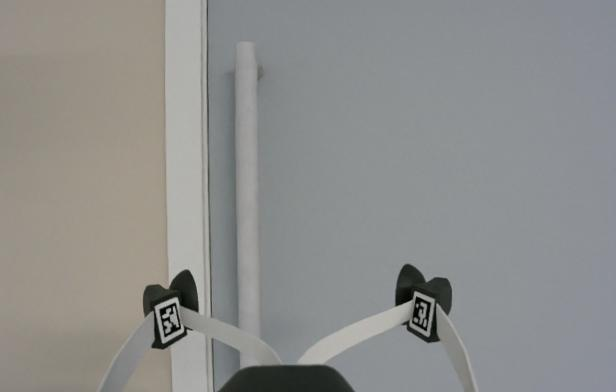

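Request:
move(blocking=false, r1={"base":{"strafe_m":0.056,"translate_m":0.12}}, cameras=[])

Request:
wait(seconds=5, cameras=[])

Request:
move(blocking=false, r1={"joints":{"arm_m":0.3},"contact_limits":{"arm_m":0}}, cameras=[])

Request:
wait(seconds=5, cameras=["r1_head_camera","r1_wrist_camera"])

Scene clock: 858.93 s.
move: r1 moving
r1.base_odometry: x=-0.935 y=+3.180 heading=-0.440
r1.turned_by_wheels: +0.000
r1.turned_by_imu: +0.000
r1.base_tilt: forward=-1.6 right=+1.3
r1.lidar_m: 0.92 1.06 1.50 1.93 2.04 1.80 1.62 3.79 2.88 2.78 1.35 1.04
r1.base_status: translate_m moving; strafe_m moving
r1.joint_positions: lift_m=+0.880 arm_m=+0.200 wrist_yaw_rad=-0.002 wrist_pitch_rad=+0.002 wrist_roll_rad=+0.000 gripper_m=+0.100
r1.joint_status: not commanded
r1.measured_speeds: translate_m=+0.121 strafe_m=+0.055 rotate_rad=+0.004 lift_m=+0.000 arm_m=+0.000 wrist_yaw_rad=+0.000 wrist_pitch_rad=+0.000 wrist_roll_rad=+0.000
r1.motor_effort: lift_m=+25(25) arm_m=+5(5) wheel_0=+4(7) wheel_1=+9(9) wheel_2=-8(9)
r1.servo_current: wrist_yaw_rad=46(65) wrist_pitch_rad=39(46) wrist_roll_rad=46(52) gripper_m=39(46)
r1.hand_pose: x=+0.6590 y=-0.0879 z=+1.0571 quat_wxyz=(+1.000, +0.000, +0.001, -0.001) (m; r1's base frame)
r1.wrist_depth_mm: - - - - - - - / - - 508 - - - - / - - 508 - - - - / - - 517 - - - - / - - 517 - - - - / - 193 211 - 189 - - / - - - 139 - - -
r2: as last shown
r2.base_tilt: forward=-0.7 right=+0.1
r2.lidar_m: 0.42 0.88 1.88 1.80 2.01 1.98 1.95 2.12 2.94 2.89 3.11 0.57
r2.motor_effort: lift_m=+21(21) arm_m=+5(5) wheel_0=+2(3) wheel_1=-2(2) wheel_2=+11(11)
r2.servo_current: wrist_yaw_rad=46(59) wrist_pitch_rad=39(46) wrist_roll_rad=59(59) gripper_m=189(195)
r2.contact_limits: lift_m 0.2
r2.wrist_depth_mm: - 230 210 1042 1042 1042 1025 / - - 229 1078 1078 1042 1042 / - - 220 211 1060 1042 1042 / - - 227 211 1042 - - / - - 234 210 1078 - - / - - 198 211 177 150 - / - 153 155 - - 1060 1060
pictures: none
No camera images: "cameras" was empty.

Scene clock: 860.10 s.
earlier move: r1 done
r1.base_odometry: x=-0.837 y=+3.180 heading=-0.440
r1.turned_by_wheels: +0.000
r1.turned_by_imu: +0.000
r1.base_tilt: forward=-1.6 right=+1.2
r1.lidar_m: 0.83 0.97 1.35 1.89 2.01 1.95 1.70 3.86 2.93 2.84 1.28 0.91
r1.base_status: done
r1.joint_positions: lift_m=+0.880 arm_m=+0.200 wrist_yaw_rad=-0.002 wrist_pitch_rad=+0.002 wrist_roll_rad=+0.000 gripper_m=+0.100
r1.joint_status: not commanded
r1.measured_speeds: all 0
r1.motor_effort: lift_m=+24(25) arm_m=+5(5) wheel_0=+3(7) wheel_1=+0(9) wheel_2=+1(9)
r1.servo_current: wrist_yaw_rad=46(65) wrist_pitch_rad=39(52) wrist_roll_rad=39(65) gripper_m=46(46)
r1.hand_pose: x=+0.6590 y=-0.0879 z=+1.0571 quat_wxyz=(+1.000, +0.000, +0.001, -0.001) (m; r1's base frame)
r1.wrist_depth_mm: - - 496 488 484 484 477 / - - 500 496 488 480 473 / - - 500 488 488 484 477 / - - 500 496 492 488 480 / - - 496 496 492 488 477 / - 193 215 500 198 484 480 / - - - 145 496 496 484
r2.base_odometry: x=+0.296 y=-0.801 heading=-2.019
r2.turned_by_wheels: +0.000
r2.turned_by_imu: +0.000
r2.base_tilt: forward=-0.6 right=+0.0
r2.lidar_m: 0.43 0.86 1.89 1.81 2.01 1.98 1.94 2.08 2.96 2.87 3.07 0.55
r2.base_status: not commanded
r2.joint_positions: lift_m=+0.960 arm_m=+0.353 wrist_yaw_rad=+0.005 wrist_pitch_rad=+1.567 wrist_roll_rad=+1.565 gripper_m=-0.013
r2.joint_status: not commanded
r2.measured_speeds: all 0
r2.motor_effort: lift_m=+21(21) arm_m=+5(5) wheel_0=+2(3) wheel_1=-2(3) wheel_2=+10(11)
r2.servo_current: wrist_yaw_rad=46(65) wrist_pitch_rad=39(46) wrist_roll_rad=52(59) gripper_m=195(195)
r2.contact_limits: lift_m 0.2
r2.hand_pose: x=+0.5253 y=-0.0874 z=+0.8496 quat_wxyz=(+0.504, +0.498, +0.502, -0.496) (m; r2's base frame)
r2.wrist_depth_mm: - 229 209 1042 1042 1060 1025 / - - 229 1042 1078 1060 1042 / - - 220 210 1042 1042 1060 / - - 227 211 1060 - - / - - 234 211 1060 - - / - - 198 212 178 149 - / - 153 155 - - 1060 1078
wait: 1.17 of 5 s (r1 has come to rest)
pictures: none
No camera images: "cameras" was empty.

Scene clock: 860.60 s.
move: r1 moving
r1.base_odometry: x=-0.837 y=+3.180 heading=-0.440
r1.turned_by_wheels: +0.000
r1.turned_by_imu: +0.000
r1.base_tilt: forward=-1.6 right=+1.3
r1.lidar_m: 0.84 0.96 1.35 1.90 1.99 1.92 1.68 3.90 2.93 2.83 1.28 0.93
r1.base_status: not commanded
r1.joint_positions: lift_m=+0.880 arm_m=+0.251 wrist_yaw_rad=-0.002 wrist_pitch_rad=+0.002 wrist_roll_rad=+0.000 gripper_m=+0.100
r1.joint_status: arm_m moving
r1.measured_speeds: translate_m=+0.000 strafe_m=+0.000 rotate_rad=+0.000 lift_m=+0.000 arm_m=+0.195 wrist_yaw_rad=+0.000 wrist_pitch_rad=+0.000 wrist_roll_rad=+0.000
r1.motor_effort: lift_m=+24(25) arm_m=+4(8) wheel_0=+2(3) wheel_1=+0(0) wheel_2=+1(1)
r1.servo_current: wrist_yaw_rad=39(65) wrist_pitch_rad=39(39) wrist_roll_rad=39(65) gripper_m=39(46)
r1.contact_limits: arm_m 0
r1.hand_pose: x=+0.7097 y=-0.0879 z=+1.0571 quat_wxyz=(+1.000, +0.000, +0.001, -0.001) (m; r1's base frame)
r1.wrist_depth_mm: - - 452 449 449 445 449 / - - 455 452 452 452 452 / - - 452 452 452 452 452 / - - 452 455 455 452 449 / - - 459 459 455 452 455 / - 193 375 455 198 452 455 / - - 459 145 455 459 459
r2: as last shown
r2.base_tilt: forward=-0.7 right=+0.0
r2.lidar_m: 0.42 0.81 1.87 1.82 2.01 1.98 1.94 2.11 2.94 2.87 3.07 0.55
r2.motor_effort: lift_m=+21(21) arm_m=+5(5) wheel_0=+2(3) wheel_1=-2(2) wheel_2=+10(11)
r2.servo_current: wrist_yaw_rad=46(52) wrist_pitch_rad=46(52) wrist_roll_rad=46(59) gripper_m=189(195)
r2.contact_limits: lift_m 0.2
r2.wrist_depth_mm: - 229 210 1060 1042 1060 1060 / - - 230 1060 1060 1042 1042 / - - 220 211 1042 1060 1042 / - - 228 210 1060 - - / - - 235 211 1042 - - / - - 198 211 177 150 - / - 153 154 - - 1078 1060
pictures: none
No camera images: "cameras" was empty.

Scene clock: 861.40 s.
earlier move: r1 done
r1.base_odometry: x=-0.837 y=+3.180 heading=-0.440
r1.turned_by_wheels: +0.000
r1.turned_by_imu: +0.000
r1.base_tilt: forward=-1.6 right=+1.3
r1.lidar_m: 0.82 0.96 1.37 1.88 2.01 1.94 1.70 3.84 2.92 2.81 1.27 0.94
r1.base_status: not commanded
r1.joint_positions: lift_m=+0.880 arm_m=+0.300 wrist_yaw_rad=-0.002 wrist_pitch_rad=+0.002 wrist_roll_rad=+0.000 gripper_m=+0.100
r1.joint_status: all done
r1.measured_speeds: all 0
r1.motor_effort: lift_m=+25(25) arm_m=+5(8) wheel_0=+3(3) wheel_1=+0(0) wheel_2=+1(1)
r1.servo_current: wrist_yaw_rad=59(65) wrist_pitch_rad=39(46) wrist_roll_rad=52(65) gripper_m=39(46)
r1.contact_limits: arm_m 0
r1.hand_pose: x=+0.7590 y=-0.0879 z=+1.0571 quat_wxyz=(+1.000, +0.000, +0.001, -0.001) (m; r1's base frame)
r1.wrist_depth_mm: 404 404 394 392 389 384 382 / 404 399 397 394 389 387 382 / 410 402 399 394 389 387 382 / 407 407 399 397 392 384 384 / 410 404 399 394 392 389 387 / 413 404 327 397 198 389 387 / 410 404 404 139 397 392 389
r2.base_odometry: x=+0.296 y=-0.801 heading=-2.019
r2.turned_by_wheels: +0.000
r2.turned_by_imu: +0.000
r2.base_tilt: forward=-0.7 right=+0.0
r2.lidar_m: 0.44 0.85 1.89 1.83 1.99 1.99 1.94 2.10 2.94 2.89 3.11 0.57
r2.base_status: not commanded
r2.joint_positions: lift_m=+0.960 arm_m=+0.353 wrist_yaw_rad=+0.005 wrist_pitch_rad=+1.567 wrist_roll_rad=+1.565 gripper_m=-0.013
r2.joint_status: not commanded
r2.measured_speeds: all 0
r2.motor_effort: lift_m=+21(21) arm_m=+5(6) wheel_0=+2(3) wheel_1=-2(3) wheel_2=+10(11)
r2.servo_current: wrist_yaw_rad=59(59) wrist_pitch_rad=39(52) wrist_roll_rad=46(59) gripper_m=195(195)
r2.contact_limits: lift_m 0.2
r2.hand_pose: x=+0.5253 y=-0.0874 z=+0.8496 quat_wxyz=(+0.504, +0.498, +0.502, -0.496) (m; r2's base frame)
r2.wrist_depth_mm: - 229 209 1042 1042 1042 1042 / - - 229 1078 1060 1078 1042 / - - 220 210 1060 1042 1060 / - - 227 211 1078 - - / - - 235 211 1078 - - / - - 198 211 178 149 - / - 153 155 - - 1078 1078
wait: 0.80 of 5 s (r1 has come to rest)
pictures: r1_head_camera, r1_wrist_camera
Images, in order (width x height): r1_head_camera 420x560, r1_wrist_camera 616x392.

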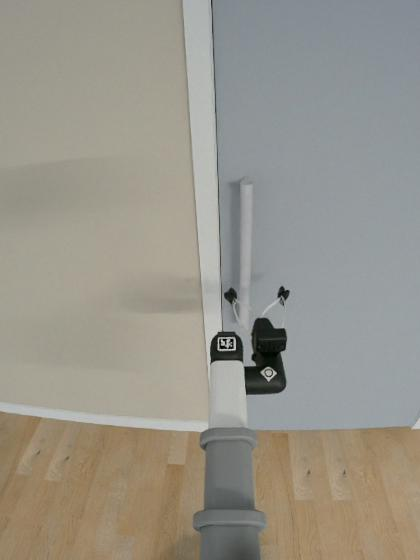

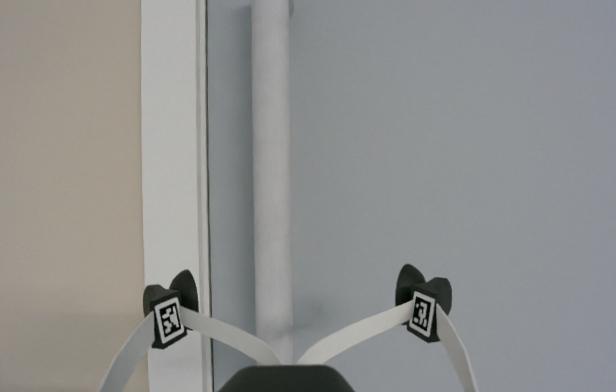

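Request:
move(blocking=false, r1={"base":{"strafe_m":0.018},"joints":{"lift_m":0.95}}, cameras=[])

Request:
wait(seconds=3, cameras=[])

Request:
move(blocking=false, r1={"joints":{"arm_m":0.43},"contact_limits":{"arm_m":0},"pace":"slow"}, cameras=[])

Request:
wait(seconds=5, cameras=["r1_head_camera","r1_wrist_camera"])

Scene clock: 869.43 s.
move: r1 moving
r1.base_odometry: x=-0.829 y=+3.196 heading=-0.440
r1.turned_by_wheels: +0.000
r1.turned_by_imu: +0.000
r1.base_tilt: forward=-1.6 right=+1.3
r1.lidar_m: 0.82 0.94 1.37 1.88 1.96 1.97 1.66 3.90 2.95 2.83 1.25 0.95
r1.base_status: strafe_m moving
r1.joint_positions: lift_m=+0.917 arm_m=+0.300 wrist_yaw_rad=-0.002 wrist_pitch_rad=+0.002 wrist_roll_rad=+0.000 gripper_m=+0.100
r1.joint_status: lift_m moving
r1.measured_speeds: translate_m=+0.000 strafe_m=+0.006 rotate_rad=+0.000 lift_m=+0.141 arm_m=+0.000 wrist_yaw_rad=+0.000 wrist_pitch_rad=+0.000 wrist_roll_rad=+0.000
r1.motor_effort: lift_m=+27(27) arm_m=+5(5) wheel_0=-1(11) wheel_1=+1(8) wheel_2=+0(2)
r1.servo_current: wrist_yaw_rad=59(78) wrist_pitch_rad=46(59) wrist_roll_rad=46(65) gripper_m=39(52)
r1.contact_limits: arm_m 0
r1.hand_pose: x=+0.7590 y=-0.0879 z=+1.0948 quat_wxyz=(+1.000, +0.000, +0.001, -0.001) (m; r1's base frame)
r1.wrist_depth_mm: 402 402 397 389 389 384 384 / 404 402 402 392 389 387 382 / 410 404 397 392 392 389 387 / 410 404 399 394 392 389 384 / 413 407 402 399 394 392 384 / 413 407 215 397 198 389 389 / 413 407 404 144 397 392 389
r2: as last shown
r2.base_tilt: forward=-0.7 right=+0.1
r2.lidar_m: 0.43 0.83 1.89 1.82 1.99 2.00 1.96 2.11 2.92 2.88 3.12 0.53
r2.motor_effort: lift_m=+21(21) arm_m=+5(6) wheel_0=+2(3) wheel_1=-2(2) wheel_2=+10(11)
r2.servo_current: wrist_yaw_rad=52(59) wrist_pitch_rad=39(46) wrist_roll_rad=52(59) gripper_m=189(202)
r2.contact_limits: lift_m 0.2
r2.wrist_depth_mm: - 229 209 1060 1060 1042 1025 / - - 230 1078 1042 1060 1042 / - - 220 209 1078 1060 1042 / - - 228 211 1078 - - / - - 235 211 1060 - - / - - 198 211 177 150 - / - 153 154 - - 1078 1078
pictures: none
No camera images: "cameras" was empty.

Scene clock: 870.17 s.
earlier move: r1 done
r1.base_odometry: x=-0.829 y=+3.196 heading=-0.440
r1.turned_by_wheels: +0.000
r1.turned_by_imu: +0.000
r1.base_tilt: forward=-1.6 right=+1.3
r1.lidar_m: 0.82 0.98 1.38 1.87 1.99 1.93 1.68 3.90 2.95 2.85 1.28 0.95
r1.base_status: done
r1.joint_positions: lift_m=+0.950 arm_m=+0.300 wrist_yaw_rad=-0.002 wrist_pitch_rad=+0.002 wrist_roll_rad=+0.000 gripper_m=+0.100
r1.joint_status: all done
r1.measured_speeds: all 0
r1.motor_effort: lift_m=+25(27) arm_m=+5(5) wheel_0=-3(11) wheel_1=+0(8) wheel_2=+0(2)
r1.servo_current: wrist_yaw_rad=46(78) wrist_pitch_rad=46(59) wrist_roll_rad=39(65) gripper_m=39(52)
r1.contact_limits: arm_m 0
r1.hand_pose: x=+0.7590 y=-0.0879 z=+1.1271 quat_wxyz=(+1.000, +0.000, +0.001, -0.001) (m; r1's base frame)
r1.wrist_depth_mm: 407 402 394 392 392 384 387 / 407 407 399 394 392 387 384 / 407 402 397 397 392 389 387 / 410 404 402 397 394 389 384 / 415 407 399 397 394 392 387 / 413 410 215 394 198 392 387 / 410 410 402 144 392 392 389
r2.base_odometry: x=+0.296 y=-0.801 heading=-2.019
r2.turned_by_wheels: +0.000
r2.turned_by_imu: +0.000
r2.base_tilt: forward=-0.7 right=+0.0
r2.lidar_m: 0.43 0.84 1.87 1.82 2.00 1.99 1.94 2.10 2.94 2.88 3.09 0.55
r2.base_status: not commanded
r2.joint_positions: lift_m=+0.960 arm_m=+0.353 wrist_yaw_rad=+0.005 wrist_pitch_rad=+1.567 wrist_roll_rad=+1.565 gripper_m=-0.013
r2.joint_status: not commanded
r2.measured_speeds: all 0
r2.motor_effort: lift_m=+21(21) arm_m=+5(6) wheel_0=+2(3) wheel_1=-2(2) wheel_2=+10(11)
r2.servo_current: wrist_yaw_rad=52(59) wrist_pitch_rad=39(46) wrist_roll_rad=46(59) gripper_m=189(202)
r2.contact_limits: lift_m 0.2
r2.hand_pose: x=+0.5253 y=-0.0874 z=+0.8496 quat_wxyz=(+0.504, +0.498, +0.502, -0.496) (m; r2's base frame)
r2.wrist_depth_mm: - 229 210 1060 1060 1078 1042 / - - 229 1060 1060 1060 1042 / - - 220 211 1060 1060 1042 / - - 228 211 1060 - - / - - 234 211 1060 - - / - - 198 212 177 150 - / - 153 154 - - 1060 1060
wait: 0.73 of 3 s (r1 has come to rest)
pictures: none
No camera images: "cameras" was empty.

Scene clock: 870.67 s.
move: r1 moving
r1.base_odometry: x=-0.829 y=+3.196 heading=-0.440
r1.turned_by_wheels: +0.000
r1.turned_by_imu: +0.000
r1.base_tilt: forward=-1.6 right=+1.3
r1.lidar_m: 0.84 0.95 1.38 1.88 1.98 1.95 1.70 3.88 2.93 2.84 1.28 0.93
r1.base_status: not commanded
r1.joint_positions: lift_m=+0.950 arm_m=+0.313 wrist_yaw_rad=-0.002 wrist_pitch_rad=+0.002 wrist_roll_rad=+0.000 gripper_m=+0.100
r1.joint_status: arm_m moving
r1.measured_speeds: translate_m=+0.000 strafe_m=+0.000 rotate_rad=+0.000 lift_m=+0.000 arm_m=+0.049 wrist_yaw_rad=+0.000 wrist_pitch_rad=+0.000 wrist_roll_rad=+0.000
r1.motor_effort: lift_m=+25(25) arm_m=+6(8) wheel_0=-2(2) wheel_1=+0(1) wheel_2=+0(0)
r1.servo_current: wrist_yaw_rad=52(59) wrist_pitch_rad=39(46) wrist_roll_rad=46(59) gripper_m=46(46)
r1.contact_limits: arm_m 0
r1.hand_pose: x=+0.7717 y=-0.0879 z=+1.1271 quat_wxyz=(+1.000, +0.000, +0.001, -0.001) (m; r1's base frame)
r1.wrist_depth_mm: 394 389 387 382 379 375 373 / 394 389 387 384 382 375 373 / 394 394 389 384 382 377 375 / 397 392 389 382 384 377 375 / 397 394 389 382 384 377 375 / 394 397 389 384 198 377 377 / 402 399 392 139 382 379 377
r2: as last shown
r2.lidar_m: 0.43 0.85 1.89 1.84 2.01 2.00 1.93 2.09 2.94 2.88 3.08 0.54
r2.motor_effort: lift_m=+21(21) arm_m=+5(5) wheel_0=+3(3) wheel_1=-2(2) wheel_2=+10(11)
r2.servo_current: wrist_yaw_rad=52(65) wrist_pitch_rad=39(46) wrist_roll_rad=46(59) gripper_m=182(195)
r2.contact_limits: lift_m 0.2
r2.wrist_depth_mm: - 229 211 1060 1060 1060 1025 / - - 229 1060 1078 1042 1042 / - - 220 211 1042 1060 1042 / - - 227 211 1060 - - / - - 235 211 1060 - - / - - 198 211 178 150 - / - 153 154 - - 1060 1060
pictures: none
No camera images: "cameras" was empty.

Scene clock: 872.73 s.
earlier move: r1 done
r1.base_odometry: x=-0.829 y=+3.196 heading=-0.440
r1.turned_by_wheels: +0.000
r1.turned_by_imu: +0.000
r1.base_tilt: forward=-1.6 right=+1.2
r1.lidar_m: 0.84 0.95 1.36 1.88 2.00 1.96 1.68 3.91 2.96 2.85 1.29 0.93
r1.base_status: not commanded
r1.joint_positions: lift_m=+0.950 arm_m=+0.430 wrist_yaw_rad=-0.002 wrist_pitch_rad=+0.002 wrist_roll_rad=+0.000 gripper_m=+0.100
r1.joint_status: all done
r1.measured_speeds: all 0
r1.motor_effort: lift_m=+25(25) arm_m=+5(8) wheel_0=-3(3) wheel_1=+0(1) wheel_2=+0(0)
r1.servo_current: wrist_yaw_rad=46(65) wrist_pitch_rad=39(52) wrist_roll_rad=59(72) gripper_m=46(46)
r1.contact_limits: arm_m 0
r1.hand_pose: x=+0.8890 y=-0.0879 z=+1.1271 quat_wxyz=(+1.000, +0.000, +0.001, -0.001) (m; r1's base frame)
r1.wrist_depth_mm: 273 - 267 194 264 260 257 / 272 - 270 193 264 260 257 / 274 - 270 193 263 262 259 / 276 - 270 193 265 260 259 / 276 - 272 189 265 264 260 / 277 192 214 189 199 260 263 / 277 - 272 145 266 263 262
r2.base_odometry: x=+0.296 y=-0.801 heading=-2.019
r2.turned_by_wheels: +0.000
r2.turned_by_imu: +0.000
r2.base_tilt: forward=-0.7 right=+0.1
r2.lidar_m: 0.42 0.84 1.89 1.82 2.03 1.98 1.96 2.11 2.93 2.88 3.10 0.55
r2.base_status: not commanded
r2.joint_positions: lift_m=+0.960 arm_m=+0.353 wrist_yaw_rad=+0.005 wrist_pitch_rad=+1.567 wrist_roll_rad=+1.565 gripper_m=-0.013
r2.joint_status: not commanded
r2.measured_speeds: all 0
r2.motor_effort: lift_m=+21(21) arm_m=+5(6) wheel_0=+3(3) wheel_1=-2(3) wheel_2=+11(11)
r2.servo_current: wrist_yaw_rad=65(65) wrist_pitch_rad=39(52) wrist_roll_rad=52(65) gripper_m=189(202)
r2.contact_limits: lift_m 0.2
r2.hand_pose: x=+0.5253 y=-0.0874 z=+0.8496 quat_wxyz=(+0.504, +0.498, +0.502, -0.496) (m; r2's base frame)
r2.wrist_depth_mm: - 229 209 1060 1042 1042 1042 / - - 230 1060 1060 1042 1042 / - - 219 210 1078 1060 1042 / - - 227 211 1078 - - / - - 235 211 1042 - - / - - 198 211 178 150 - / - 153 155 - - 1078 1060
wait: 2.07 of 5 s (r1 has come to rest)
pictures: r1_head_camera, r1_wrist_camera
Images, in order (width x height): r1_head_camera 420x560, r1_wrist_camera 616x392.

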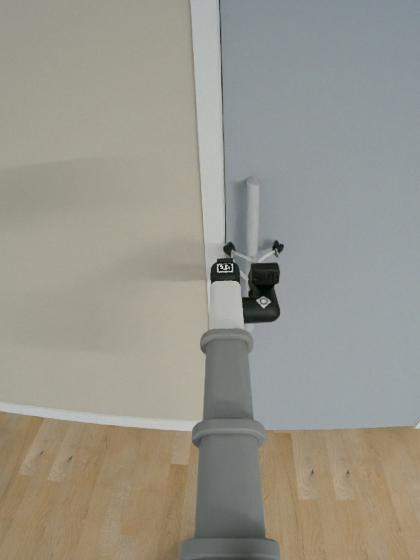

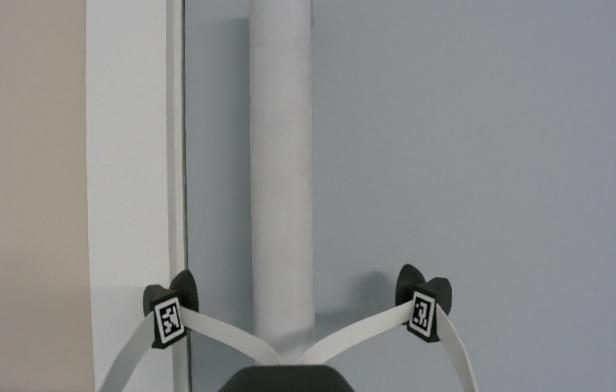

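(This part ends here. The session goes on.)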